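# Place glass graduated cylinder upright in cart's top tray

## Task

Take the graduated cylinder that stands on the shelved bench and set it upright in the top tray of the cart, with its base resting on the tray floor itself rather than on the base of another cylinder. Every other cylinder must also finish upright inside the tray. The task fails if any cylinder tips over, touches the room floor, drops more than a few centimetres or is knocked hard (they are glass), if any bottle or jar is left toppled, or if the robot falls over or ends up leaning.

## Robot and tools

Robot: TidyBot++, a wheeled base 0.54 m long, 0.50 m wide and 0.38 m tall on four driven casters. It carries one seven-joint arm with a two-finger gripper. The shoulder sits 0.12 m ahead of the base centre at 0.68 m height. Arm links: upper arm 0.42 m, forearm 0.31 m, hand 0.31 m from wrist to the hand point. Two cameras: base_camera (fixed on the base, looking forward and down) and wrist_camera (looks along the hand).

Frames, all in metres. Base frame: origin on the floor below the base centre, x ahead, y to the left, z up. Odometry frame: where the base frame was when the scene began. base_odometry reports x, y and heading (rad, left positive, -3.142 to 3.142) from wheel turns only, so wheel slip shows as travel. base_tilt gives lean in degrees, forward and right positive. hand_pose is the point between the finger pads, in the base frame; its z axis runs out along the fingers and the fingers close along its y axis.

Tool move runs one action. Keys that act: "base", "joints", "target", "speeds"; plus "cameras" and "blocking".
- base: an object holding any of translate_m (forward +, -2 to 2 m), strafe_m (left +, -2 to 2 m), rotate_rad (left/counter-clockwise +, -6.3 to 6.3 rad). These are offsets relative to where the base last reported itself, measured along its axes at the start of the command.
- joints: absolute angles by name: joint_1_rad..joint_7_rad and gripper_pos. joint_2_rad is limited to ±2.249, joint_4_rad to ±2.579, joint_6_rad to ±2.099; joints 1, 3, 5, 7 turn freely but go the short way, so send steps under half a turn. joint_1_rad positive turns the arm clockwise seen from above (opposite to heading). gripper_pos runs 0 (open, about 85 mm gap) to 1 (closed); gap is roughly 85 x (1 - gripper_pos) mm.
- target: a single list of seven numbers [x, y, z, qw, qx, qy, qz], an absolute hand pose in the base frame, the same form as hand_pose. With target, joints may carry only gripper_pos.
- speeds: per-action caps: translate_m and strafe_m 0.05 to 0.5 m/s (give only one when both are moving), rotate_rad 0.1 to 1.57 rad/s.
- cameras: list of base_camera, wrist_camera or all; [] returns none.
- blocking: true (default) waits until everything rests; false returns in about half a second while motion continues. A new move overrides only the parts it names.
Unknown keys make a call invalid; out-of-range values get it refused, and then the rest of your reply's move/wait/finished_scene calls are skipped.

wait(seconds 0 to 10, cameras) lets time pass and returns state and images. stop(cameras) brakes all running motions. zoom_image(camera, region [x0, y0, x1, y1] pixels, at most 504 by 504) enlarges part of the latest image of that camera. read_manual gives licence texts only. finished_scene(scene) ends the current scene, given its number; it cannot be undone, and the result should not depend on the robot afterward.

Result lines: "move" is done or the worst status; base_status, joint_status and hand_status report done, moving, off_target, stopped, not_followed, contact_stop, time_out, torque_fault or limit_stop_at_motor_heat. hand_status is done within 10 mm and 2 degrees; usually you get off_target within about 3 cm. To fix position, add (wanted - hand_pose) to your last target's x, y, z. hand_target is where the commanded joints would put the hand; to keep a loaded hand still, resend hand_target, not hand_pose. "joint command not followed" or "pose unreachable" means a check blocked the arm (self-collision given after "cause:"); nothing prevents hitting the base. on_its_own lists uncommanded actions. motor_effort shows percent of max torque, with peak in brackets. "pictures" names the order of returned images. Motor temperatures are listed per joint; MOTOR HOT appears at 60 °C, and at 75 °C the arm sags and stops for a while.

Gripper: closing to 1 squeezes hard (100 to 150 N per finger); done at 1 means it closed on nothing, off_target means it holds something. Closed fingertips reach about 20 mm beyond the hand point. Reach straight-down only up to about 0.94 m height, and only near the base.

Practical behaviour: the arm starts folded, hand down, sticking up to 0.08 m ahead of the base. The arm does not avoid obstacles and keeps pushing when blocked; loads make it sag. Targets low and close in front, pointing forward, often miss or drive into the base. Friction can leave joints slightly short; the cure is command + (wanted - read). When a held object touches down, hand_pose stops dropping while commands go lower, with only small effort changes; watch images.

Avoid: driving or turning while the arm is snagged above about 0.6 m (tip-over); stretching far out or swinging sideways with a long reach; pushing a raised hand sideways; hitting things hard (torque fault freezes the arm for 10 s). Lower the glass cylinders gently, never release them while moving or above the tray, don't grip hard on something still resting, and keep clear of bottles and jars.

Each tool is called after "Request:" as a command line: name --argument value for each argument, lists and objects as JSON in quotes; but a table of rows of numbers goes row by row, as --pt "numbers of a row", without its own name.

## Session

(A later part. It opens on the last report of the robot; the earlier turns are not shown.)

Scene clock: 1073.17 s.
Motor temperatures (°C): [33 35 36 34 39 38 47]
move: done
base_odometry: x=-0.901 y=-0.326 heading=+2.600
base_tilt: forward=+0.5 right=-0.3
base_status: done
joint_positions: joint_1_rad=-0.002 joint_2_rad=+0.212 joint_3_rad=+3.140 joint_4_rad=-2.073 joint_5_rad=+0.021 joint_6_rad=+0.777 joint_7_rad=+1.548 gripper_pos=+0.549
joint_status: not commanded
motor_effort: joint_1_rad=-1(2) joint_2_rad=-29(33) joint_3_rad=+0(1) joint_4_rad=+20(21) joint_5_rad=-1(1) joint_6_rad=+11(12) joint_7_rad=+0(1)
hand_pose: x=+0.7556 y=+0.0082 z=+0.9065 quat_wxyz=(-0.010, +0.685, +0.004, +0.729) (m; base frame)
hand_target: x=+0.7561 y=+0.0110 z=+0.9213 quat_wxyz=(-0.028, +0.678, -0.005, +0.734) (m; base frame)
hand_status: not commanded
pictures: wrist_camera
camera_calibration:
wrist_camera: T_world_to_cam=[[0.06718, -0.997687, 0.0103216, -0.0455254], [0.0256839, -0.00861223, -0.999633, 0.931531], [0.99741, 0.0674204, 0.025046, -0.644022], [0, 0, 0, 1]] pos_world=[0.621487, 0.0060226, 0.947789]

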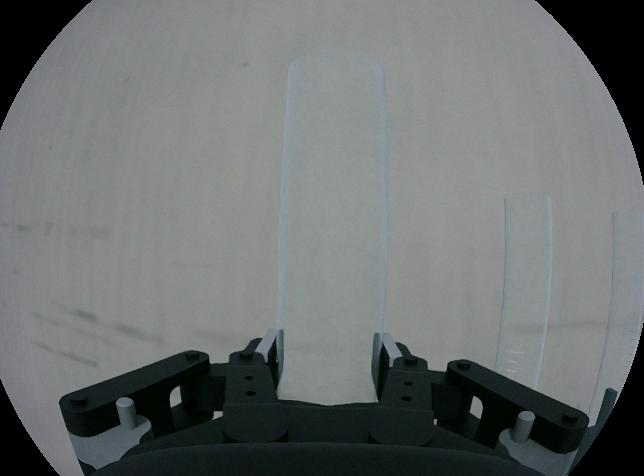

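Request:
move --base '{"translate_m": 0.08, "strafe_m": -0.0125}' --speeds '{"translate_m": 0.12}' --cameras '["all"]'

Scene clock: 1079.73 s.
Motor temperatures (°C): [33 35 36 34 39 38 47]
move: done
base_odometry: x=-0.963 y=-0.274 heading=+2.601
base_tilt: forward=+0.5 right=-0.3
base_status: done
joint_positions: joint_1_rad=-0.002 joint_2_rad=+0.209 joint_3_rad=+3.140 joint_4_rad=-2.072 joint_5_rad=+0.021 joint_6_rad=+0.777 joint_7_rad=+1.548 gripper_pos=+0.549
joint_status: not commanded
motor_effort: joint_1_rad=+0(2) joint_2_rad=-29(32) joint_3_rad=+0(2) joint_4_rad=+20(21) joint_5_rad=-1(1) joint_6_rad=+11(12) joint_7_rad=+1(1)
hand_pose: x=+0.7550 y=+0.0082 z=+0.9093 quat_wxyz=(-0.010, +0.683, +0.004, +0.730) (m; base frame)
hand_target: x=+0.7561 y=+0.0110 z=+0.9213 quat_wxyz=(-0.028, +0.678, -0.005, +0.734) (m; base frame)
hand_status: not commanded
pictures: base_camera, wrist_camera
camera_calibration:
wrist_camera: T_world_to_cam=[[0.0671316, -0.997688, 0.0106184, -0.0457479], [0.0302665, -0.00860117, -0.999505, 0.930796], [0.997285, 0.0674197, 0.0296191, -0.647544], [0, 0, 0, 1]] pos_world=[0.620686, 0.00602109, 0.950001]

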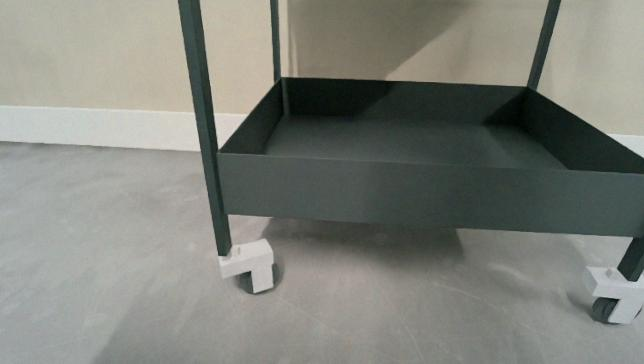

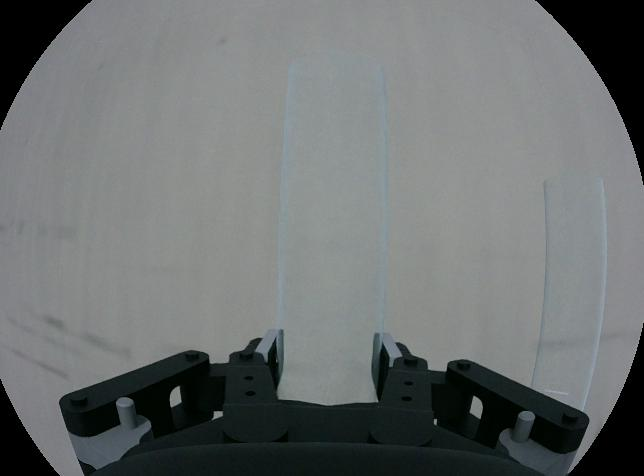

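Request:
move --base '{"translate_m": 0.012}' --speeds '{"translate_m": 0.1}' --cameras '[]'

Request:
move --joints '{"joint_2_rad": 0.24, "joint_4_rad": -2.084, "joint_6_rad": 0.843}' --cameras '["wrist_camera"]'

Scene clock: 1106.27 s.
Motor temperatures (°C): [33 35 36 34 39 38 47]
move: done
base_odometry: x=-0.974 y=-0.268 heading=+2.601
base_tilt: forward=+0.5 right=-0.3
base_status: done
joint_positions: joint_1_rad=-0.002 joint_2_rad=+0.209 joint_3_rad=+3.140 joint_4_rad=-2.071 joint_5_rad=+0.021 joint_6_rad=+0.777 joint_7_rad=+1.548 gripper_pos=+0.549
joint_status: not commanded
motor_effort: joint_1_rad=-1(2) joint_2_rad=-29(34) joint_3_rad=+0(1) joint_4_rad=+20(21) joint_5_rad=-1(1) joint_6_rad=+11(11) joint_7_rad=+1(1)
hand_pose: x=+0.7553 y=+0.0082 z=+0.9101 quat_wxyz=(-0.010, +0.682, +0.004, +0.731) (m; base frame)
hand_target: x=+0.7561 y=+0.0110 z=+0.9213 quat_wxyz=(-0.028, +0.678, -0.005, +0.734) (m; base frame)
hand_status: not commanded
pictures: none
No camera images: "cameras" was empty.

Scene clock: 1107.00 s.
Motor temperatures (°C): [33 35 36 34 39 38 47]
move: done
base_odometry: x=-0.974 y=-0.268 heading=+2.601
base_tilt: forward=+0.5 right=-0.4
base_status: not commanded
joint_positions: joint_1_rad=-0.002 joint_2_rad=+0.233 joint_3_rad=+3.140 joint_4_rad=-2.088 joint_5_rad=+0.021 joint_6_rad=+0.814 joint_7_rad=+1.548 gripper_pos=+0.549
joint_status: all done
motor_effort: joint_1_rad=-1(2) joint_2_rad=-29(31) joint_3_rad=+0(0) joint_4_rad=+19(21) joint_5_rad=-1(1) joint_6_rad=+11(12) joint_7_rad=+1(1)
hand_pose: x=+0.7567 y=+0.0084 z=+0.8962 quat_wxyz=(-0.010, +0.685, +0.004, +0.729) (m; base frame)
hand_target: x=+0.7582 y=+0.0118 z=+0.9032 quat_wxyz=(-0.030, +0.675, -0.005, +0.737) (m; base frame)
hand_status: not commanded
pictures: wrist_camera
camera_calibration:
wrist_camera: T_world_to_cam=[[0.0677305, -0.997656, 0.00979972, -0.0452797], [0.02603, -0.00805193, -0.999629, 0.920949], [0.997364, 0.0679604, 0.0254236, -0.645133], [0, 0, 0, 1]] pos_world=[0.622527, 0.00608538, 0.937452]

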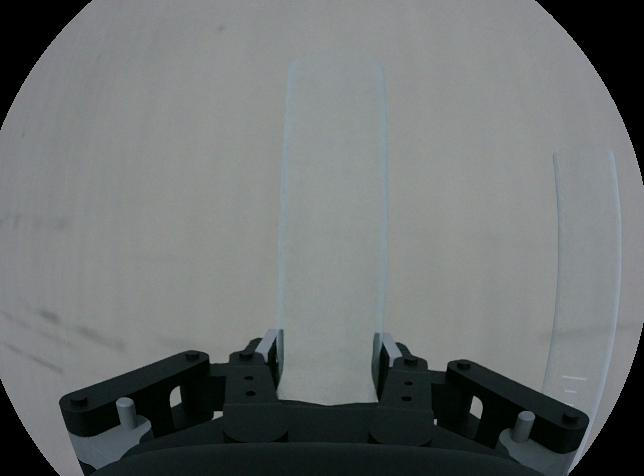

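Request:
move --joints '{"joint_2_rad": 0.252, "joint_4_rad": -2.098, "joint_6_rad": 0.85}' --cameras '[]'

Request:
move --joints '{"joint_2_rad": 0.26, "joint_4_rad": -2.105, "joint_6_rad": 0.862}' --cameras '[]'

Request:
move --joints '{"joint_2_rad": 0.268, "joint_4_rad": -2.111, "joint_6_rad": 0.875}' --cameras '["wrist_camera"]'

Scene clock: 1113.43 s.
Motor temperatures (°C): [33 35 36 34 39 38 47]
move: done
base_odometry: x=-0.974 y=-0.268 heading=+2.601
base_tilt: forward=+0.5 right=-0.3
base_status: not commanded
joint_positions: joint_1_rad=-0.002 joint_2_rad=+0.241 joint_3_rad=+3.140 joint_4_rad=-2.100 joint_5_rad=+0.021 joint_6_rad=+0.814 joint_7_rad=+1.548 gripper_pos=+0.549
joint_status: all done
motor_effort: joint_1_rad=-1(2) joint_2_rad=-30(31) joint_3_rad=+0(0) joint_4_rad=+19(21) joint_5_rad=+0(1) joint_6_rad=+11(12) joint_7_rad=+0(1)
hand_pose: x=+0.7559 y=+0.0084 z=+0.8849 quat_wxyz=(-0.010, +0.692, +0.004, +0.722) (m; base frame)
hand_target: x=+0.7579 y=+0.0119 z=+0.8902 quat_wxyz=(-0.030, +0.682, -0.005, +0.731) (m; base frame)
hand_status: not commanded
pictures: none
No camera images: "cameras" was empty.

Scene clock: 1113.97 s.
Motor temperatures (°C): [33 35 36 34 39 38 47]
move: done
base_odometry: x=-0.974 y=-0.268 heading=+2.601
base_tilt: forward=+0.5 right=-0.3
base_status: not commanded
joint_positions: joint_1_rad=-0.002 joint_2_rad=+0.247 joint_3_rad=+3.140 joint_4_rad=-2.106 joint_5_rad=+0.021 joint_6_rad=+0.818 joint_7_rad=+1.548 gripper_pos=+0.549
joint_status: all done
motor_effort: joint_1_rad=-1(1) joint_2_rad=-30(30) joint_3_rad=+0(0) joint_4_rad=+19(20) joint_5_rad=+0(1) joint_6_rad=+11(12) joint_7_rad=+1(1)
hand_pose: x=+0.7560 y=+0.0084 z=+0.8794 quat_wxyz=(-0.010, +0.694, +0.003, +0.720) (m; base frame)
hand_target: x=+0.7579 y=+0.0120 z=+0.8851 quat_wxyz=(-0.030, +0.683, -0.005, +0.730) (m; base frame)
hand_status: not commanded
pictures: none
No camera images: "cameras" was empty.

Scene clock: 1114.47 s.
Motor temperatures (°C): [33 35 36 34 39 38 47]
move: done
base_odometry: x=-0.974 y=-0.268 heading=+2.601
base_tilt: forward=+0.5 right=-0.4
base_status: not commanded
joint_positions: joint_1_rad=-0.002 joint_2_rad=+0.252 joint_3_rad=+3.140 joint_4_rad=-2.109 joint_5_rad=+0.021 joint_6_rad=+0.828 joint_7_rad=+1.548 gripper_pos=+0.549
joint_status: all done
motor_effort: joint_1_rad=-1(1) joint_2_rad=-29(30) joint_3_rad=+0(0) joint_4_rad=+19(20) joint_5_rad=-1(1) joint_6_rad=+11(12) joint_7_rad=+1(1)
hand_pose: x=+0.7560 y=+0.0084 z=+0.8776 quat_wxyz=(-0.010, +0.694, +0.003, +0.720) (m; base frame)
hand_target: x=+0.7580 y=+0.0121 z=+0.8809 quat_wxyz=(-0.031, +0.683, -0.005, +0.729) (m; base frame)
hand_status: not commanded
pictures: wrist_camera
camera_calibration:
wrist_camera: T_world_to_cam=[[0.0681727, -0.997642, 0.00795742, -0.0437131], [0.00114816, -0.00789751, -0.999968, 0.92154], [0.997673, 0.0681796, 0.000607061, -0.622471], [0, 0, 0, 1]] pos_world=[0.622944, 0.0061077, 0.922236]

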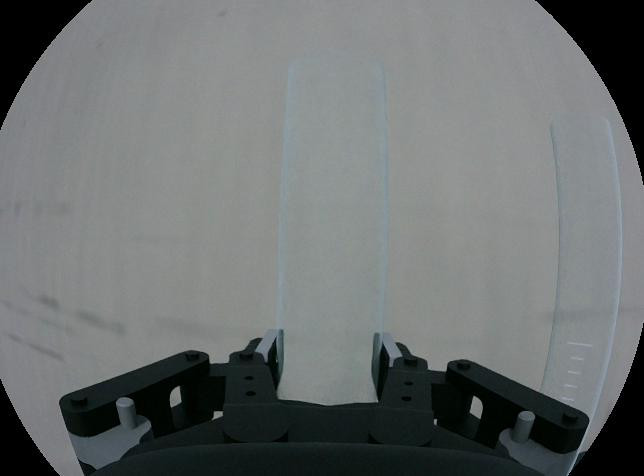

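Request:
move --joints '{"joint_2_rad": 0.277, "joint_4_rad": -2.117, "joint_6_rad": 0.888}' --cameras '[]'

Request:
move --joints '{"joint_2_rad": 0.286, "joint_4_rad": -2.124, "joint_6_rad": 0.901}' --cameras '["wrist_camera"]'

Scene clock: 1118.63 s.
Motor temperatures (°C): [33 35 36 34 39 38 47]
move: done
base_odometry: x=-0.974 y=-0.268 heading=+2.601
base_tilt: forward=+0.5 right=-0.3
base_status: not commanded
joint_positions: joint_1_rad=-0.002 joint_2_rad=+0.256 joint_3_rad=+3.140 joint_4_rad=-2.112 joint_5_rad=+0.021 joint_6_rad=+0.842 joint_7_rad=+1.548 gripper_pos=+0.549
joint_status: all done
motor_effort: joint_1_rad=-1(1) joint_2_rad=-29(30) joint_3_rad=+0(1) joint_4_rad=+18(19) joint_5_rad=+0(1) joint_6_rad=+10(11) joint_7_rad=+0(1)
hand_pose: x=+0.7561 y=+0.0085 z=+0.8774 quat_wxyz=(-0.010, +0.691, +0.003, +0.722) (m; base frame)
hand_target: x=+0.7582 y=+0.0122 z=+0.8760 quat_wxyz=(-0.031, +0.684, -0.005, +0.729) (m; base frame)
hand_status: not commanded
pictures: none
No camera images: "cameras" was empty.

Scene clock: 1119.13 s.
Motor temperatures (°C): [33 35 36 34 39 38 47]
move: done
base_odometry: x=-0.974 y=-0.268 heading=+2.601
base_tilt: forward=+0.5 right=-0.3
base_status: not commanded
joint_positions: joint_1_rad=-0.002 joint_2_rad=+0.261 joint_3_rad=+3.140 joint_4_rad=-2.117 joint_5_rad=+0.021 joint_6_rad=+0.858 joint_7_rad=+1.548 gripper_pos=+0.549
joint_status: all done
motor_effort: joint_1_rad=-1(1) joint_2_rad=-28(29) joint_3_rad=+0(1) joint_4_rad=+17(18) joint_5_rad=-1(2) joint_6_rad=+10(11) joint_7_rad=+0(1)
hand_pose: x=+0.7559 y=+0.0086 z=+0.8771 quat_wxyz=(-0.010, +0.689, +0.004, +0.725) (m; base frame)
hand_target: x=+0.7582 y=+0.0123 z=+0.8706 quat_wxyz=(-0.031, +0.685, -0.005, +0.728) (m; base frame)
hand_status: not commanded
pictures: wrist_camera
camera_calibration:
wrist_camera: T_world_to_cam=[[0.068482, -0.997617, 0.0083405, -0.0441483], [0.0140899, -0.00739215, -0.999873, 0.911125], [0.997553, 0.0685908, 0.0135501, -0.63359], [0, 0, 0, 1]] pos_world=[0.622225, 0.00615054, 0.919963]

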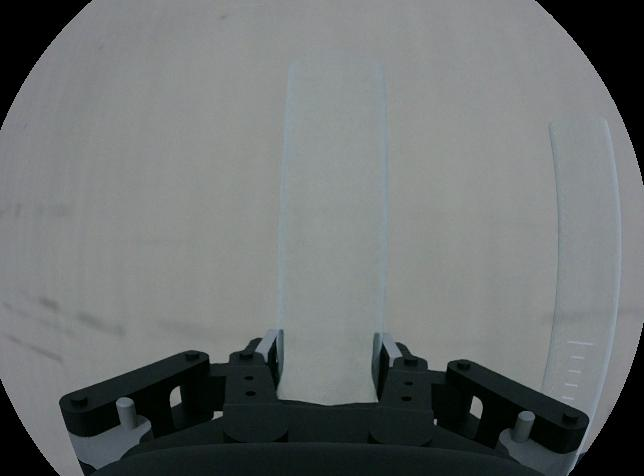

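Request:
move --joints '{"gripper_pos": 0.5}' --cameras '["wrist_camera"]'

Request:
move --joints '{"gripper_pos": 0.0}' --cameras '["wrist_camera"]'

Scene clock: 1123.93 s.
Motor temperatures (°C): [33 35 36 34 39 38 47]
move: done
base_odometry: x=-0.974 y=-0.268 heading=+2.601
base_tilt: forward=+0.5 right=-0.3
base_status: not commanded
joint_positions: joint_1_rad=-0.002 joint_2_rad=+0.261 joint_3_rad=+3.140 joint_4_rad=-2.117 joint_5_rad=+0.021 joint_6_rad=+0.858 joint_7_rad=+1.547 gripper_pos=+0.500
joint_status: all done
motor_effort: joint_1_rad=-1(1) joint_2_rad=-27(28) joint_3_rad=+0(0) joint_4_rad=+17(18) joint_5_rad=-1(2) joint_6_rad=+9(10) joint_7_rad=+1(1)
hand_pose: x=+0.7559 y=+0.0086 z=+0.8771 quat_wxyz=(-0.011, +0.689, +0.003, +0.725) (m; base frame)
hand_target: x=+0.7582 y=+0.0123 z=+0.8706 quat_wxyz=(-0.031, +0.685, -0.005, +0.728) (m; base frame)
hand_status: not commanded
pictures: wrist_camera
camera_calibration:
wrist_camera: T_world_to_cam=[[0.0684949, -0.997619, 0.00809865, -0.043946], [0.0141167, -0.00714774, -0.999875, 0.911104], [0.997552, 0.0686007, 0.0135935, -0.633632], [0, 0, 0, 1]] pos_world=[0.622229, 0.00613856, 0.919959]

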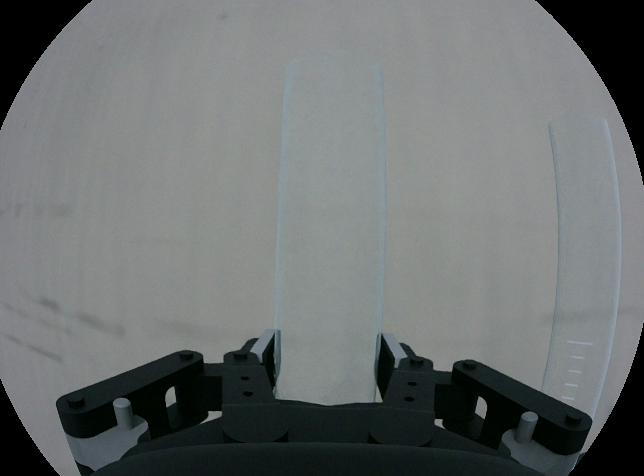

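Scene clock: 1124.77 s.
Motor temperatures (°C): [33 35 36 34 39 38 47]
move: done
base_odometry: x=-0.974 y=-0.268 heading=+2.601
base_tilt: forward=+0.4 right=-0.4
base_status: not commanded
joint_positions: joint_1_rad=-0.002 joint_2_rad=+0.261 joint_3_rad=+3.140 joint_4_rad=-2.117 joint_5_rad=+0.021 joint_6_rad=+0.858 joint_7_rad=+1.547 gripper_pos=+0.000
joint_status: all done
motor_effort: joint_1_rad=-1(1) joint_2_rad=-27(28) joint_3_rad=+0(0) joint_4_rad=+16(17) joint_5_rad=-1(1) joint_6_rad=+9(9) joint_7_rad=+0(1)
hand_pose: x=+0.7559 y=+0.0086 z=+0.8771 quat_wxyz=(-0.011, +0.689, +0.003, +0.725) (m; base frame)
hand_target: x=+0.7582 y=+0.0123 z=+0.8706 quat_wxyz=(-0.031, +0.685, -0.005, +0.728) (m; base frame)
hand_status: not commanded
pictures: wrist_camera
camera_calibration:
wrist_camera: T_world_to_cam=[[0.0684949, -0.997619, 0.00809865, -0.043946], [0.0141167, -0.00714774, -0.999875, 0.911104], [0.997552, 0.0686007, 0.0135935, -0.633632], [0, 0, 0, 1]] pos_world=[0.622229, 0.00613856, 0.919959]

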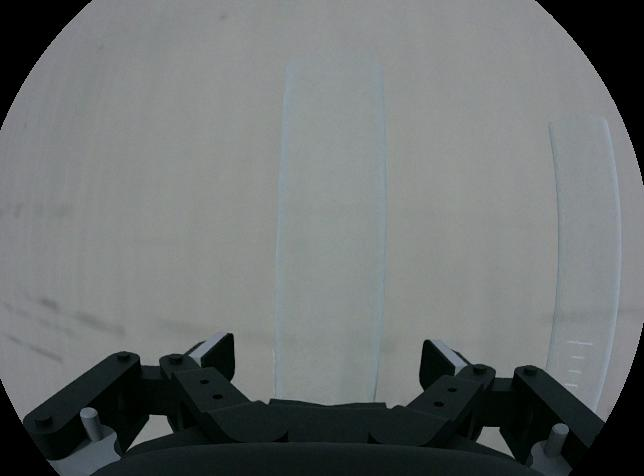

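Request:
move --base '{"translate_m": -0.15, "strafe_m": 0.02}' --speeds '{"translate_m": 0.12}' --cameras '["wrist_camera"]'

Request:
move --base '{"translate_m": -0.25}' --speeds '{"translate_m": 0.25}' --cameras '["all"]'

Scene clock: 1144.83 s.
Motor temperatures (°C): [33 35 36 34 39 38 47]
move: done
base_odometry: x=-0.855 y=-0.363 heading=+2.601
base_tilt: forward=+0.4 right=-0.3
base_status: done
joint_positions: joint_1_rad=-0.002 joint_2_rad=+0.269 joint_3_rad=+3.140 joint_4_rad=-2.119 joint_5_rad=+0.021 joint_6_rad=+0.859 joint_7_rad=+1.547 gripper_pos=+0.000
joint_status: not commanded
motor_effort: joint_1_rad=+0(2) joint_2_rad=-27(30) joint_3_rad=+0(1) joint_4_rad=+16(18) joint_5_rad=+0(1) joint_6_rad=+9(10) joint_7_rad=+0(1)
hand_pose: x=+0.7570 y=+0.0086 z=+0.8709 quat_wxyz=(-0.011, +0.692, +0.003, +0.721) (m; base frame)
hand_target: x=+0.7582 y=+0.0123 z=+0.8706 quat_wxyz=(-0.031, +0.685, -0.005, +0.728) (m; base frame)
hand_status: not commanded
pictures: wrist_camera
camera_calibration:
wrist_camera: T_world_to_cam=[[0.0685816, -0.997618, 0.0074496, -0.0434686], [0.00450536, -0.0071574, -0.999964, 0.912291], [0.997635, 0.0686127, 0.00400377, -0.626386], [0, 0, 0, 1]] pos_world=[0.623776, 0.00614262, 0.91509]

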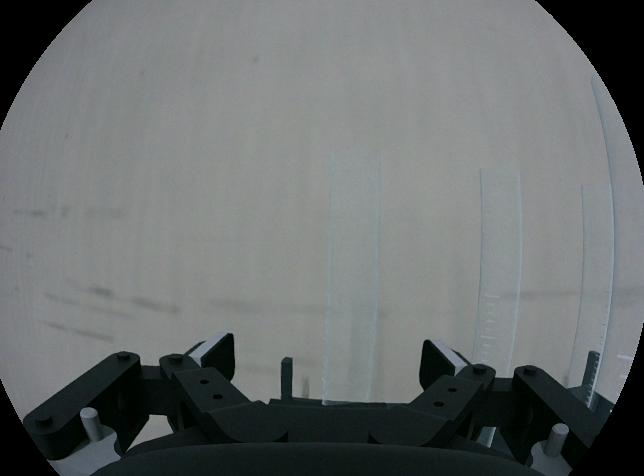

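Scene clock: 1146.60 s.
Motor temperatures (°C): [33 35 36 34 39 38 47]
move: done
base_odometry: x=-0.641 y=-0.492 heading=+2.601
base_tilt: forward=+0.4 right=-0.3
base_status: done
joint_positions: joint_1_rad=-0.002 joint_2_rad=+0.273 joint_3_rad=+3.140 joint_4_rad=-2.119 joint_5_rad=+0.021 joint_6_rad=+0.860 joint_7_rad=+1.547 gripper_pos=+0.000
joint_status: not commanded
motor_effort: joint_1_rad=-1(1) joint_2_rad=-28(31) joint_3_rad=+0(1) joint_4_rad=+16(18) joint_5_rad=-1(1) joint_6_rad=+9(9) joint_7_rad=+1(1)
hand_pose: x=+0.7575 y=+0.0086 z=+0.8688 quat_wxyz=(-0.011, +0.693, +0.003, +0.720) (m; base frame)
hand_target: x=+0.7582 y=+0.0123 z=+0.8706 quat_wxyz=(-0.031, +0.685, -0.005, +0.728) (m; base frame)
hand_status: not commanded
pictures: base_camera, wrist_camera
camera_calibration:
wrist_camera: T_world_to_cam=[[0.0686164, -0.997617, 0.00723583, -0.0433204], [0.00150994, -0.00714907, -0.999973, 0.912428], [0.997642, 0.0686255, 0.0010158, -0.624248], [0, 0, 0, 1]] pos_world=[0.62437, 0.0061451, 0.913351]

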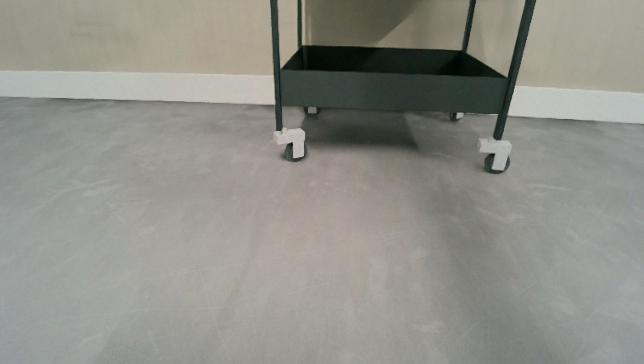

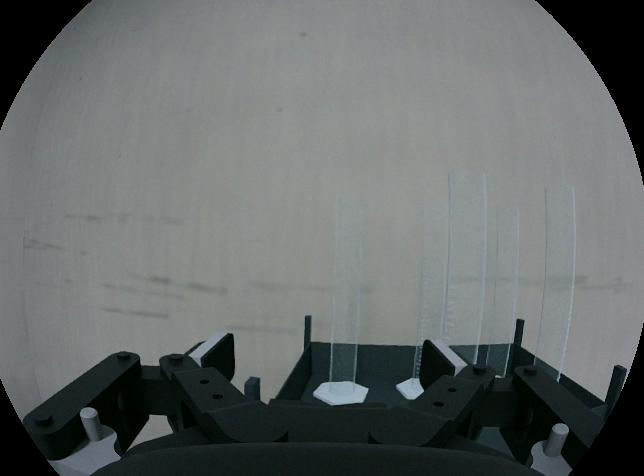

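Request:
move --base '{"translate_m": -0.7085, "strafe_m": -1.6049, "rotate_rad": -1.575}' --speeds '{"translate_m": 0.4, "rotate_rad": 0.7}' --joints '{"joint_2_rad": 0.114, "joint_4_rad": -1.962, "joint_6_rad": 0.538}' --cameras '["all"]'

Scene clock: 1179.97 s.
Motor temperatures (°C): [33 35 36 34 39 38 47]
move: done
base_odometry: x=+0.793 y=+0.519 heading=+1.025
base_tilt: forward=+0.5 right=-0.3
base_status: done
joint_positions: joint_1_rad=+0.000 joint_2_rad=+0.113 joint_3_rad=+3.139 joint_4_rad=-1.967 joint_5_rad=+0.021 joint_6_rad=+0.580 joint_7_rad=+1.547 gripper_pos=+0.000
joint_status: all done
motor_effort: joint_1_rad=-1(4) joint_2_rad=-25(31) joint_3_rad=+0(4) joint_4_rad=+20(21) joint_5_rad=-1(3) joint_6_rad=+9(10) joint_7_rad=+0(1)
hand_pose: x=+0.7513 y=+0.0067 z=+0.9685 quat_wxyz=(-0.007, +0.682, +0.003, +0.731) (m; base frame)
hand_target: x=+0.7530 y=+0.0085 z=+0.9578 quat_wxyz=(-0.023, +0.696, -0.006, +0.718) (m; base frame)
hand_status: not commanded
pictures: base_camera, wrist_camera
camera_calibration:
wrist_camera: T_world_to_cam=[[0.0630112, -0.997925, 0.0132401, -0.0470724], [0.0336579, -0.0111341, -0.999371, 0.987422], [0.997445, 0.0634172, 0.0328865, -0.64878], [0, 0, 0, 1]] pos_world=[0.616854, 0.00516307, 1.00876]

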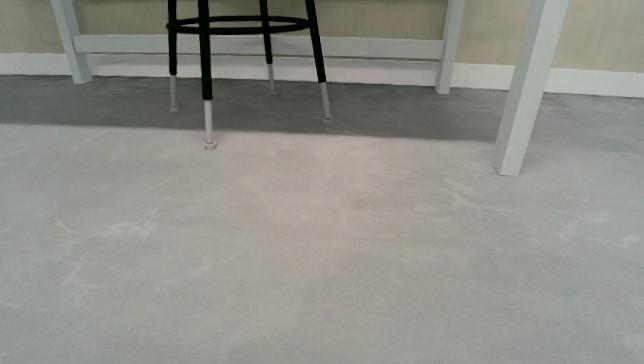

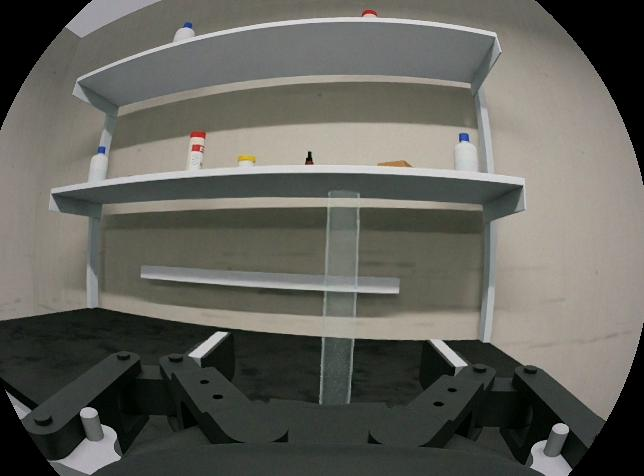

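Request:
move --base '{"translate_m": 0.2, "strafe_m": -0.005}' --speeds '{"translate_m": 0.3}' --joints '{"joint_2_rad": 0.128, "joint_4_rad": -1.968, "joint_6_rad": 0.512}' --cameras '["wrist_camera"]'

Scene clock: 1187.83 s.
Motor temperatures (°C): [33 35 36 34 39 38 47]
move: done
base_odometry: x=+0.902 y=+0.688 heading=+1.024
base_tilt: forward=+0.5 right=-0.4
base_status: done
joint_positions: joint_1_rad=+0.000 joint_2_rad=+0.117 joint_3_rad=+3.139 joint_4_rad=-1.968 joint_5_rad=+0.021 joint_6_rad=+0.551 joint_7_rad=+1.547 gripper_pos=+0.000
joint_status: all done
motor_effort: joint_1_rad=-1(2) joint_2_rad=-25(28) joint_3_rad=+0(1) joint_4_rad=+20(21) joint_5_rad=-1(2) joint_6_rad=+9(9) joint_7_rad=+0(1)
hand_pose: x=+0.7530 y=+0.0066 z=+0.9566 quat_wxyz=(-0.007, +0.694, +0.003, +0.720) (m; base frame)
hand_target: x=+0.7559 y=+0.0082 z=+0.9373 quat_wxyz=(-0.022, +0.712, -0.007, +0.702) (m; base frame)
hand_status: not commanded
pictures: wrist_camera
camera_calibration:
wrist_camera: T_world_to_cam=[[0.0629114, -0.997953, 0.0115251, -0.0454561], [0.000417533, -0.0115216, -0.999934, 1.00106], [0.998019, 0.0629121, -0.000308166, -0.61871], [0, 0, 0, 1]] pos_world=[0.619926, 0.00509517, 1.00132]

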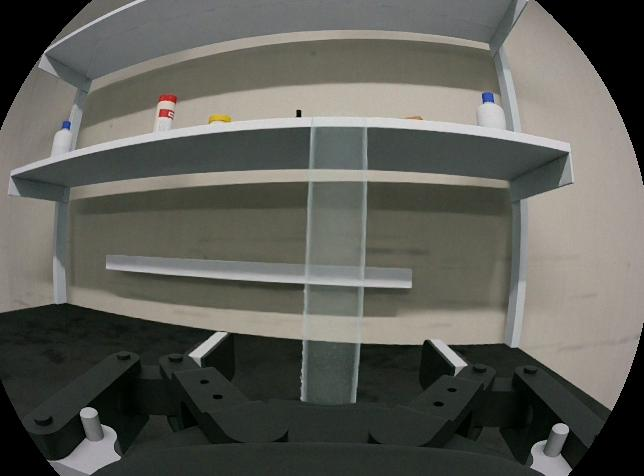

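Request:
zoom_image --camera "wrist_camera" --region '[250, 230, 430, 410]'

Scaled by 2.800.

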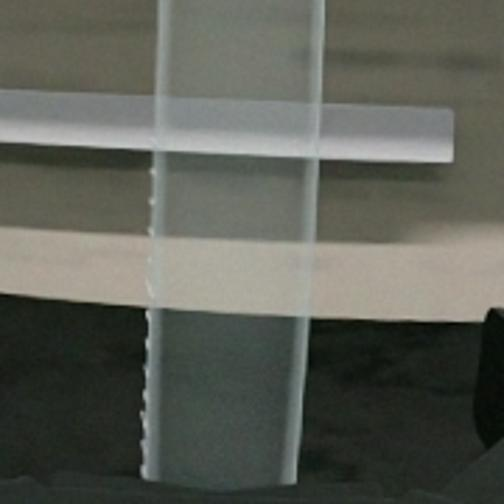

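Request:
move --base '{"translate_m": 0.103}' --speeds '{"translate_m": 0.15}' --cameras '["wrist_camera"]'

Scene clock: 1199.20 s.
Motor temperatures (°C): [33 35 36 34 39 38 47]
move: done
base_odometry: x=+0.955 y=+0.776 heading=+1.024
base_tilt: forward=+0.5 right=-0.4
base_status: done
joint_positions: joint_1_rad=+0.000 joint_2_rad=+0.120 joint_3_rad=+3.139 joint_4_rad=-1.968 joint_5_rad=+0.021 joint_6_rad=+0.551 joint_7_rad=+1.547 gripper_pos=+0.000
joint_status: not commanded
motor_effort: joint_1_rad=-1(2) joint_2_rad=-25(28) joint_3_rad=+0(1) joint_4_rad=+20(21) joint_5_rad=+0(1) joint_6_rad=+9(10) joint_7_rad=+0(1)
hand_pose: x=+0.7536 y=+0.0066 z=+0.9550 quat_wxyz=(-0.007, +0.695, +0.003, +0.719) (m; base frame)
hand_target: x=+0.7559 y=+0.0082 z=+0.9373 quat_wxyz=(-0.022, +0.712, -0.007, +0.702) (m; base frame)
hand_status: not commanded
pictures: wrist_camera
camera_calibration:
wrist_camera: T_world_to_cam=[[0.0629349, -0.997953, 0.0113608, -0.0453404], [-0.00230073, -0.0115284, -0.999931, 1.00152], [0.998015, 0.0629044, -0.00302155, -0.616748], [0, 0, 0, 1]] pos_world=[0.620681, 0.00509445, 1.0001]

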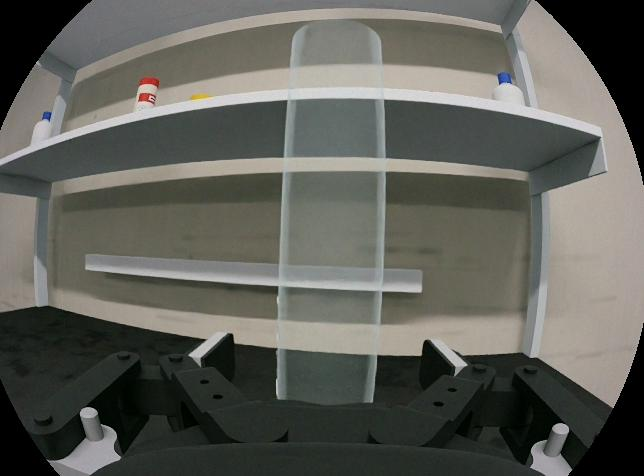

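Request:
move --base '{"translate_m": 0.005}' --speeds '{"translate_m": 0.1}' --joints '{"gripper_pos": 0.42}' --cameras '["wrist_camera"]'

Scene clock: 1203.60 s.
Motor temperatures (°C): [33 35 36 34 39 38 47]
move: done
base_odometry: x=+0.958 y=+0.780 heading=+1.024
base_tilt: forward=+0.5 right=-0.4
base_status: done
joint_positions: joint_1_rad=+0.000 joint_2_rad=+0.120 joint_3_rad=+3.139 joint_4_rad=-1.968 joint_5_rad=+0.021 joint_6_rad=+0.551 joint_7_rad=+1.547 gripper_pos=+0.420
joint_status: all done
motor_effort: joint_1_rad=+0(3) joint_2_rad=-25(30) joint_3_rad=+0(1) joint_4_rad=+20(20) joint_5_rad=-1(2) joint_6_rad=+9(10) joint_7_rad=+0(1)
hand_pose: x=+0.7538 y=+0.0066 z=+0.9546 quat_wxyz=(-0.007, +0.695, +0.003, +0.719) (m; base frame)
hand_target: x=+0.7559 y=+0.0082 z=+0.9373 quat_wxyz=(-0.022, +0.712, -0.007, +0.702) (m; base frame)
hand_status: not commanded
pictures: wrist_camera
camera_calibration:
wrist_camera: T_world_to_cam=[[0.0629393, -0.997953, 0.0113156, -0.0453064], [-0.00307318, -0.0115318, -0.999929, 1.00168], [0.998013, 0.0629, -0.0037927, -0.616158], [0, 0, 0, 1]] pos_world=[0.620863, 0.00509393, 0.999789]

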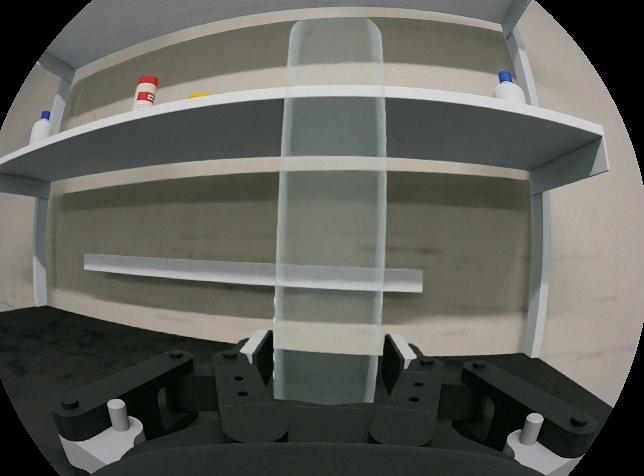

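Request:
move --joints '{"gripper_pos": 0.5}' --cameras '[]'

Request:
move --joints '{"gripper_pos": 0.56}' --cameras '[]'

Request:
move --joints '{"gripper_pos": 0.68}' --cameras '[]'

Request:
move --joints '{"gripper_pos": 0.8}' --cameras '["wrist_camera"]'

Scene clock: 1208.33 s.
Motor temperatures (°C): [33 35 36 34 39 38 47]
move: done
base_odometry: x=+0.958 y=+0.780 heading=+1.024
base_tilt: forward=+0.5 right=-0.4
base_status: not commanded
joint_positions: joint_1_rad=+0.000 joint_2_rad=+0.120 joint_3_rad=+3.139 joint_4_rad=-1.968 joint_5_rad=+0.021 joint_6_rad=+0.551 joint_7_rad=+1.547 gripper_pos=+0.500
joint_status: all done
motor_effort: joint_1_rad=-1(1) joint_2_rad=-25(26) joint_3_rad=+0(0) joint_4_rad=+20(20) joint_5_rad=+0(1) joint_6_rad=+9(9) joint_7_rad=+0(1)
hand_pose: x=+0.7538 y=+0.0066 z=+0.9546 quat_wxyz=(-0.007, +0.695, +0.003, +0.719) (m; base frame)
hand_target: x=+0.7559 y=+0.0082 z=+0.9373 quat_wxyz=(-0.022, +0.712, -0.007, +0.702) (m; base frame)
hand_status: not commanded
pictures: none
No camera images: "cameras" was empty.

Scene clock: 1208.80 s.
Motor temperatures (°C): [33 35 36 34 39 38 47]
move: done
base_odometry: x=+0.958 y=+0.780 heading=+1.024
base_tilt: forward=+0.5 right=-0.4
base_status: not commanded
joint_positions: joint_1_rad=+0.000 joint_2_rad=+0.120 joint_3_rad=+3.139 joint_4_rad=-1.968 joint_5_rad=+0.021 joint_6_rad=+0.550 joint_7_rad=+1.547 gripper_pos=+0.544
joint_status: all done
motor_effort: joint_1_rad=-2(2) joint_2_rad=-25(26) joint_3_rad=+0(1) joint_4_rad=+20(20) joint_5_rad=-1(1) joint_6_rad=+9(9) joint_7_rad=+0(1)
hand_pose: x=+0.7538 y=+0.0066 z=+0.9546 quat_wxyz=(-0.007, +0.695, +0.003, +0.719) (m; base frame)
hand_target: x=+0.7559 y=+0.0082 z=+0.9373 quat_wxyz=(-0.022, +0.712, -0.007, +0.702) (m; base frame)
hand_status: not commanded
pictures: none
No camera images: "cameras" was empty.

Scene clock: 1209.33 s.
Motor temperatures (°C): [33 35 36 34 39 38 47]
move: off_target
base_odometry: x=+0.958 y=+0.780 heading=+1.024
base_tilt: forward=+0.5 right=-0.4
base_status: not commanded
joint_positions: joint_1_rad=+0.000 joint_2_rad=+0.120 joint_3_rad=+3.139 joint_4_rad=-1.968 joint_5_rad=+0.021 joint_6_rad=+0.550 joint_7_rad=+1.547 gripper_pos=+0.550
joint_status: gripper_pos off_target (ended at +0.550, target +0.680)
motor_effort: joint_1_rad=-1(1) joint_2_rad=-25(25) joint_3_rad=+0(0) joint_4_rad=+20(20) joint_5_rad=-1(1) joint_6_rad=+9(9) joint_7_rad=+0(1)
hand_pose: x=+0.7538 y=+0.0066 z=+0.9546 quat_wxyz=(-0.007, +0.695, +0.003, +0.719) (m; base frame)
hand_target: x=+0.7559 y=+0.0082 z=+0.9373 quat_wxyz=(-0.022, +0.712, -0.007, +0.702) (m; base frame)
hand_status: not commanded
pictures: none
No camera images: "cameras" was empty.

Scene clock: 1209.87 s.
Motor temperatures (°C): [33 35 36 34 39 38 47]
move: off_target
base_odometry: x=+0.958 y=+0.780 heading=+1.024
base_tilt: forward=+0.5 right=-0.4
base_status: not commanded
joint_positions: joint_1_rad=+0.000 joint_2_rad=+0.120 joint_3_rad=+3.139 joint_4_rad=-1.968 joint_5_rad=+0.021 joint_6_rad=+0.550 joint_7_rad=+1.547 gripper_pos=+0.550
joint_status: gripper_pos off_target (ended at +0.550, target +0.800)
motor_effort: joint_1_rad=-1(1) joint_2_rad=-25(25) joint_3_rad=+0(0) joint_4_rad=+19(20) joint_5_rad=-1(2) joint_6_rad=+9(9) joint_7_rad=+0(1)
hand_pose: x=+0.7538 y=+0.0066 z=+0.9546 quat_wxyz=(-0.007, +0.695, +0.003, +0.719) (m; base frame)
hand_target: x=+0.7559 y=+0.0082 z=+0.9373 quat_wxyz=(-0.022, +0.712, -0.007, +0.702) (m; base frame)
hand_status: not commanded
pictures: wrist_camera
camera_calibration:
wrist_camera: T_world_to_cam=[[0.0629397, -0.997954, 0.0112428, -0.0452378], [-0.00331751, -0.0114742, -0.999929, 1.00179], [0.998012, 0.0628979, -0.00403291, -0.615931], [0, 0, 0, 1]] pos_world=[0.620877, 0.00509031, 0.999746]

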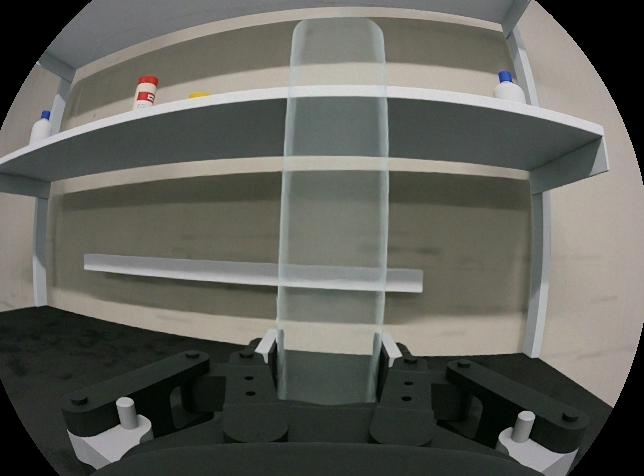

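Request:
move

Scene clock: 1234.17 s.
Motor temperatures (°C): [33 35 36 34 39 38 47]
base_odometry: x=+0.958 y=+0.780 heading=+1.024
base_tilt: forward=+0.5 right=-0.3
base_status: not commanded
joint_positions: joint_1_rad=+0.000 joint_2_rad=+0.120 joint_3_rad=+3.139 joint_4_rad=-1.968 joint_5_rad=+0.021 joint_6_rad=+0.550 joint_7_rad=+1.547 gripper_pos=+0.550
joint_status: gripper_pos off_target (ended at +0.550, target +0.800)
motor_effort: joint_1_rad=-1(1) joint_2_rad=-25(25) joint_3_rad=+0(0) joint_4_rad=+20(20) joint_5_rad=-1(2) joint_6_rad=+9(9) joint_7_rad=+0(1)
hand_pose: x=+0.7538 y=+0.0066 z=+0.9546 quat_wxyz=(-0.007, +0.695, +0.003, +0.719) (m; base frame)
hand_target: x=+0.7559 y=+0.0082 z=+0.9373 quat_wxyz=(-0.022, +0.712, -0.007, +0.702) (m; base frame)
hand_status: not commanded
pictures: base_camera, wrist_camera
camera_calibration:
wrist_camera: T_world_to_cam=[[0.0629397, -0.997954, 0.0112428, -0.0452378], [-0.00331751, -0.0114742, -0.999929, 1.00179], [0.998012, 0.0628979, -0.00403291, -0.615931], [0, 0, 0, 1]] pos_world=[0.620877, 0.00509031, 0.999746]

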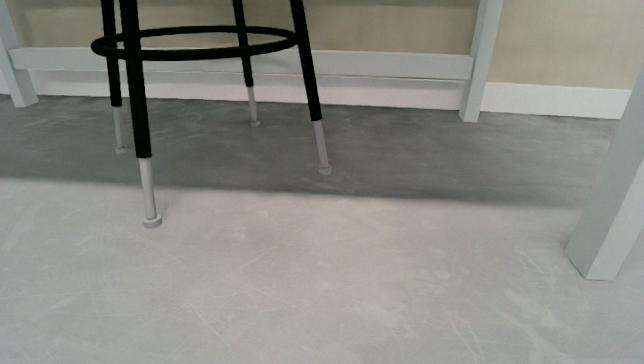

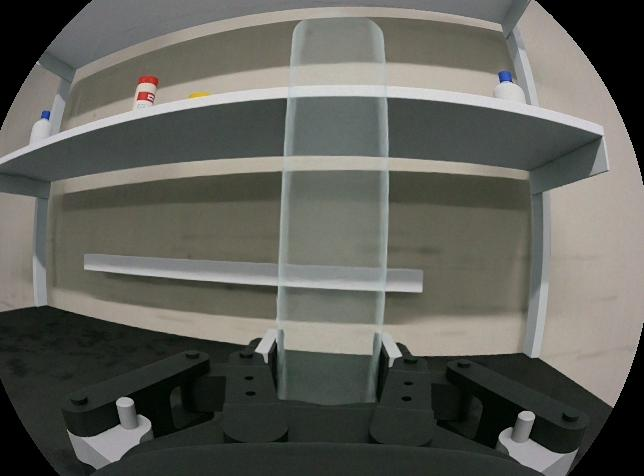

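Request:
move --joints '{"joint_2_rad": 0.105, "joint_4_rad": -1.93, "joint_6_rad": 0.505}' --cameras '[]'

Request:
move --joints '{"joint_2_rad": 0.085, "joint_4_rad": -1.88, "joint_6_rad": 0.46}' --cameras '["wrist_camera"]'

Scene clock: 1250.27 s.
Motor temperatures (°C): [33 35 36 34 39 38 47]
move: done
base_odometry: x=+0.958 y=+0.780 heading=+1.024
base_tilt: forward=+0.4 right=-0.4
base_status: not commanded
joint_positions: joint_1_rad=+0.000 joint_2_rad=+0.120 joint_3_rad=+3.139 joint_4_rad=-1.953 joint_5_rad=+0.021 joint_6_rad=+0.531 joint_7_rad=+1.547 gripper_pos=+0.550
joint_status: all done
motor_effort: joint_1_rad=-1(1) joint_2_rad=-27(29) joint_3_rad=+0(0) joint_4_rad=+22(24) joint_5_rad=-1(1) joint_6_rad=+11(12) joint_7_rad=+1(1)
hand_pose: x=+0.7560 y=+0.0065 z=+0.9569 quat_wxyz=(-0.007, +0.697, +0.003, +0.717) (m; base frame)
hand_target: x=+0.7552 y=+0.0081 z=+0.9721 quat_wxyz=(-0.022, +0.693, -0.007, +0.721) (m; base frame)
hand_status: not commanded
pictures: none
No camera images: "cameras" was empty.

Scene clock: 1251.10 s.
Motor temperatures (°C): [33 35 36 34 39 38 47]
move: done
base_odometry: x=+0.958 y=+0.780 heading=+1.024
base_tilt: forward=+0.5 right=-0.4
base_status: not commanded
joint_positions: joint_1_rad=+0.000 joint_2_rad=+0.106 joint_3_rad=+3.139 joint_4_rad=-1.902 joint_5_rad=+0.021 joint_6_rad=+0.486 joint_7_rad=+1.547 gripper_pos=+0.550
joint_status: all done
motor_effort: joint_1_rad=-1(1) joint_2_rad=-28(29) joint_3_rad=+0(0) joint_4_rad=+23(24) joint_5_rad=+0(1) joint_6_rad=+11(12) joint_7_rad=+1(1)
hand_pose: x=+0.7593 y=+0.0062 z=+0.9819 quat_wxyz=(-0.006, +0.690, +0.003, +0.724) (m; base frame)
hand_target: x=+0.7555 y=+0.0076 z=+1.0006 quat_wxyz=(-0.022, +0.684, -0.007, +0.730) (m; base frame)
hand_status: not commanded
pictures: wrist_camera
camera_calibration:
wrist_camera: T_world_to_cam=[[0.0615704, -0.998022, 0.0126626, -0.0465875], [0.0116564, -0.0119668, -0.99986, 1.01774], [0.998035, 0.0617094, 0.0108966, -0.635934], [0, 0, 0, 1]] pos_world=[0.625689, 0.00492688, 1.02512]

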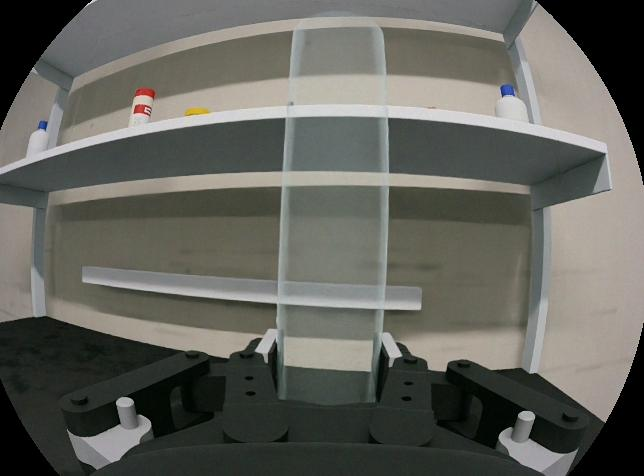

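Request:
move --joints '{"joint_2_rad": 0.063, "joint_4_rad": -1.80, "joint_6_rad": 0.345}' --cameras '["wrist_camera"]'

Scene clock: 1255.67 s.
Motor temperatures (°C): [33 35 36 34 38 38 47]
move: done
base_odometry: x=+0.958 y=+0.780 heading=+1.024
base_tilt: forward=+0.5 right=-0.4
base_status: not commanded
joint_positions: joint_1_rad=+0.000 joint_2_rad=+0.084 joint_3_rad=+3.139 joint_4_rad=-1.823 joint_5_rad=+0.021 joint_6_rad=+0.374 joint_7_rad=+1.547 gripper_pos=+0.550
joint_status: all done
motor_effort: joint_1_rad=-1(1) joint_2_rad=-28(29) joint_3_rad=+0(0) joint_4_rad=+23(24) joint_5_rad=-1(1) joint_6_rad=+11(12) joint_7_rad=+1(1)
hand_pose: x=+0.7622 y=+0.0056 z=+1.0091 quat_wxyz=(-0.005, +0.694, +0.002, +0.720) (m; base frame)
hand_target: x=+0.7573 y=+0.0061 z=+1.0275 quat_wxyz=(-0.019, +0.688, -0.008, +0.725) (m; base frame)
hand_status: not commanded
pictures: wrist_camera
camera_calibration:
wrist_camera: T_world_to_cam=[[0.0595372, -0.998141, 0.0129998, -0.0465448], [0.0011425, -0.0129548, -0.999915, 1.05289], [0.998225, 0.059547, 0.000369083, -0.628653], [0, 0, 0, 1]] pos_world=[0.629106, 0.00461604, 1.05364]

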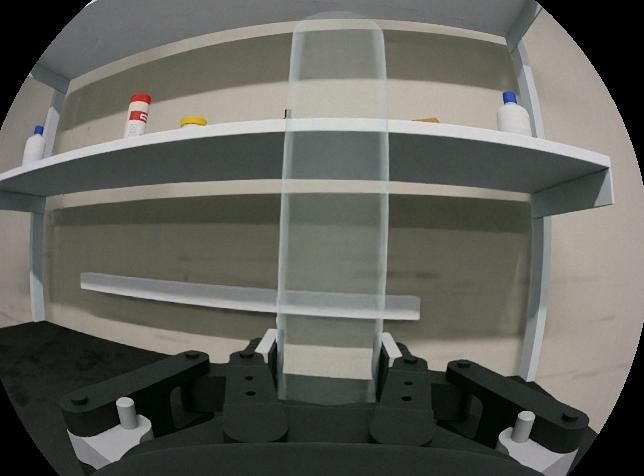

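Request:
move --base '{"translate_m": -0.25}' --speeds '{"translate_m": 0.25}' --cameras '["wrist_camera"]'

Scene clock: 1266.07 s.
Motor temperatures (°C): [33 35 36 34 38 38 47]
move: done
base_odometry: x=+0.828 y=+0.566 heading=+1.024
base_tilt: forward=+0.4 right=-0.3
base_status: done
joint_positions: joint_1_rad=+0.000 joint_2_rad=+0.073 joint_3_rad=+3.139 joint_4_rad=-1.821 joint_5_rad=+0.021 joint_6_rad=+0.371 joint_7_rad=+1.547 gripper_pos=+0.550
joint_status: not commanded
motor_effort: joint_1_rad=+0(2) joint_2_rad=-27(33) joint_3_rad=+0(2) joint_4_rad=+23(25) joint_5_rad=+0(1) joint_6_rad=+11(12) joint_7_rad=+1(1)
hand_pose: x=+0.7588 y=+0.0055 z=+1.0166 quat_wxyz=(-0.005, +0.690, +0.002, +0.724) (m; base frame)
hand_target: x=+0.7573 y=+0.0061 z=+1.0275 quat_wxyz=(-0.019, +0.688, -0.008, +0.725) (m; base frame)
hand_status: not commanded
pictures: wrist_camera
camera_calibration:
wrist_camera: T_world_to_cam=[[0.0592572, -0.998151, 0.0135056, -0.0468144], [0.0113761, -0.0128533, -0.999853, 1.05258], [0.998178, 0.0594021, 0.0105935, -0.635552], [0, 0, 0, 1]] pos_world=[0.625194, 0.00455438, 1.05979]

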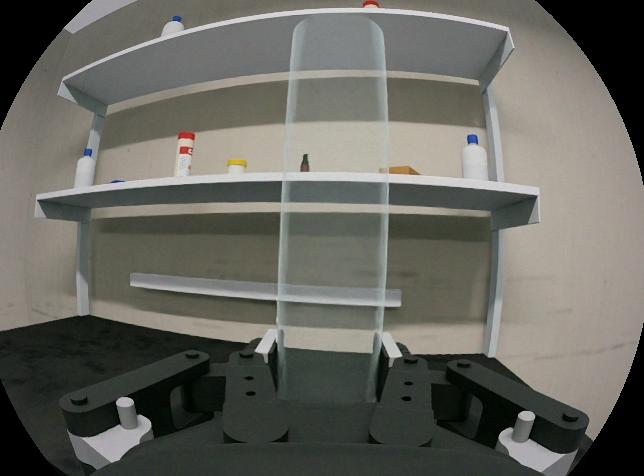

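Request:
move --base '{"translate_m": -1.6575, "strafe_m": 0.6043, "rotate_rad": 1.577}' --speeds '{"translate_m": 0.4, "rotate_rad": 0.7}'

Scene clock: 1276.73 s.
Motor temperatures (°C): [33 35 36 34 38 38 47]
move: done
base_odometry: x=-0.550 y=-0.536 heading=+2.602
base_tilt: forward=+0.4 right=-0.4
base_status: done
joint_positions: joint_1_rad=-0.002 joint_2_rad=+0.074 joint_3_rad=+3.142 joint_4_rad=-1.820 joint_5_rad=+0.021 joint_6_rad=+0.370 joint_7_rad=+1.547 gripper_pos=+0.550
joint_status: not commanded
motor_effort: joint_1_rad=-1(5) joint_2_rad=-27(31) joint_3_rad=+0(4) joint_4_rad=+24(24) joint_5_rad=+0(2) joint_6_rad=+11(11) joint_7_rad=+1(1)
hand_pose: x=+0.7592 y=+0.0051 z=+1.0157 quat_wxyz=(-0.005, +0.691, +0.002, +0.723) (m; base frame)
hand_target: x=+0.7573 y=+0.0061 z=+1.0275 quat_wxyz=(-0.019, +0.688, -0.008, +0.725) (m; base frame)
hand_status: not commanded
pictures: base_camera, wrist_camera
camera_calibration:
wrist_camera: T_world_to_cam=[[0.0586259, -0.998187, 0.013604, -0.0467969], [0.00945384, -0.0130717, -0.99987, 1.05314], [0.998235, 0.0587468, 0.00867036, -0.634083], [0, 0, 0, 1]] pos_world=[0.625752, 0.00430463, 1.05913]

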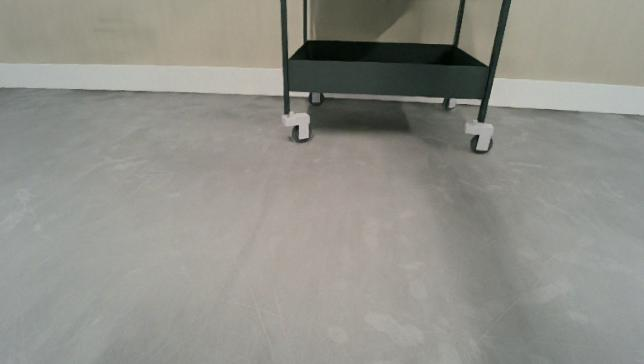

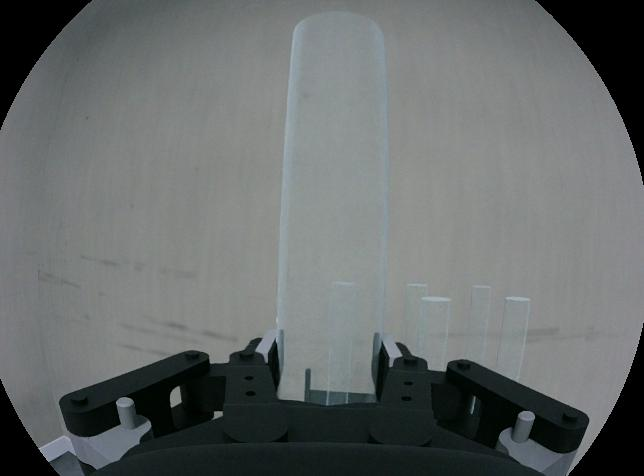

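Request:
zoom_image --camera "base_camera" --region '[260, 60, 520, 180]'

Request:
zoom_image --camera "wrist_camera" --region '[270, 260, 570, 440]'

Scaled by 1.938.

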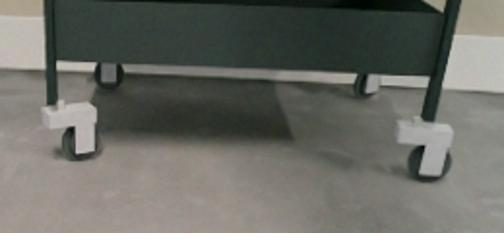

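Scaled by 1.680.

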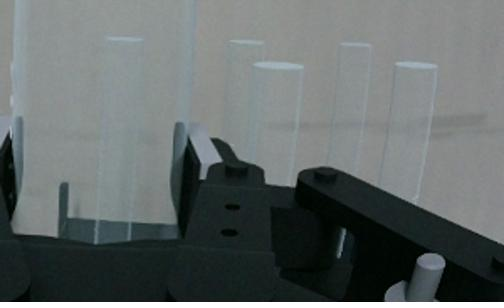

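Request:
zoom_image --camera "wrist_camera" --region '[320, 270, 440, 370]'

Request:
zoom_image --camera "wrist_camera" --region '[400, 270, 540, 390]'

Scaled by 4.200.

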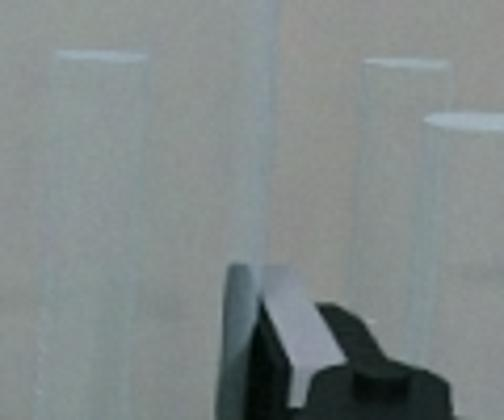

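Scaled by 3.600.

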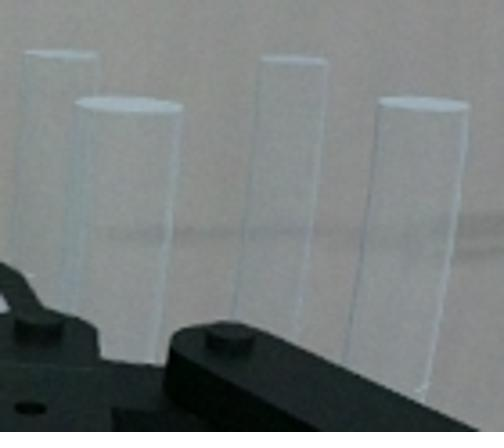

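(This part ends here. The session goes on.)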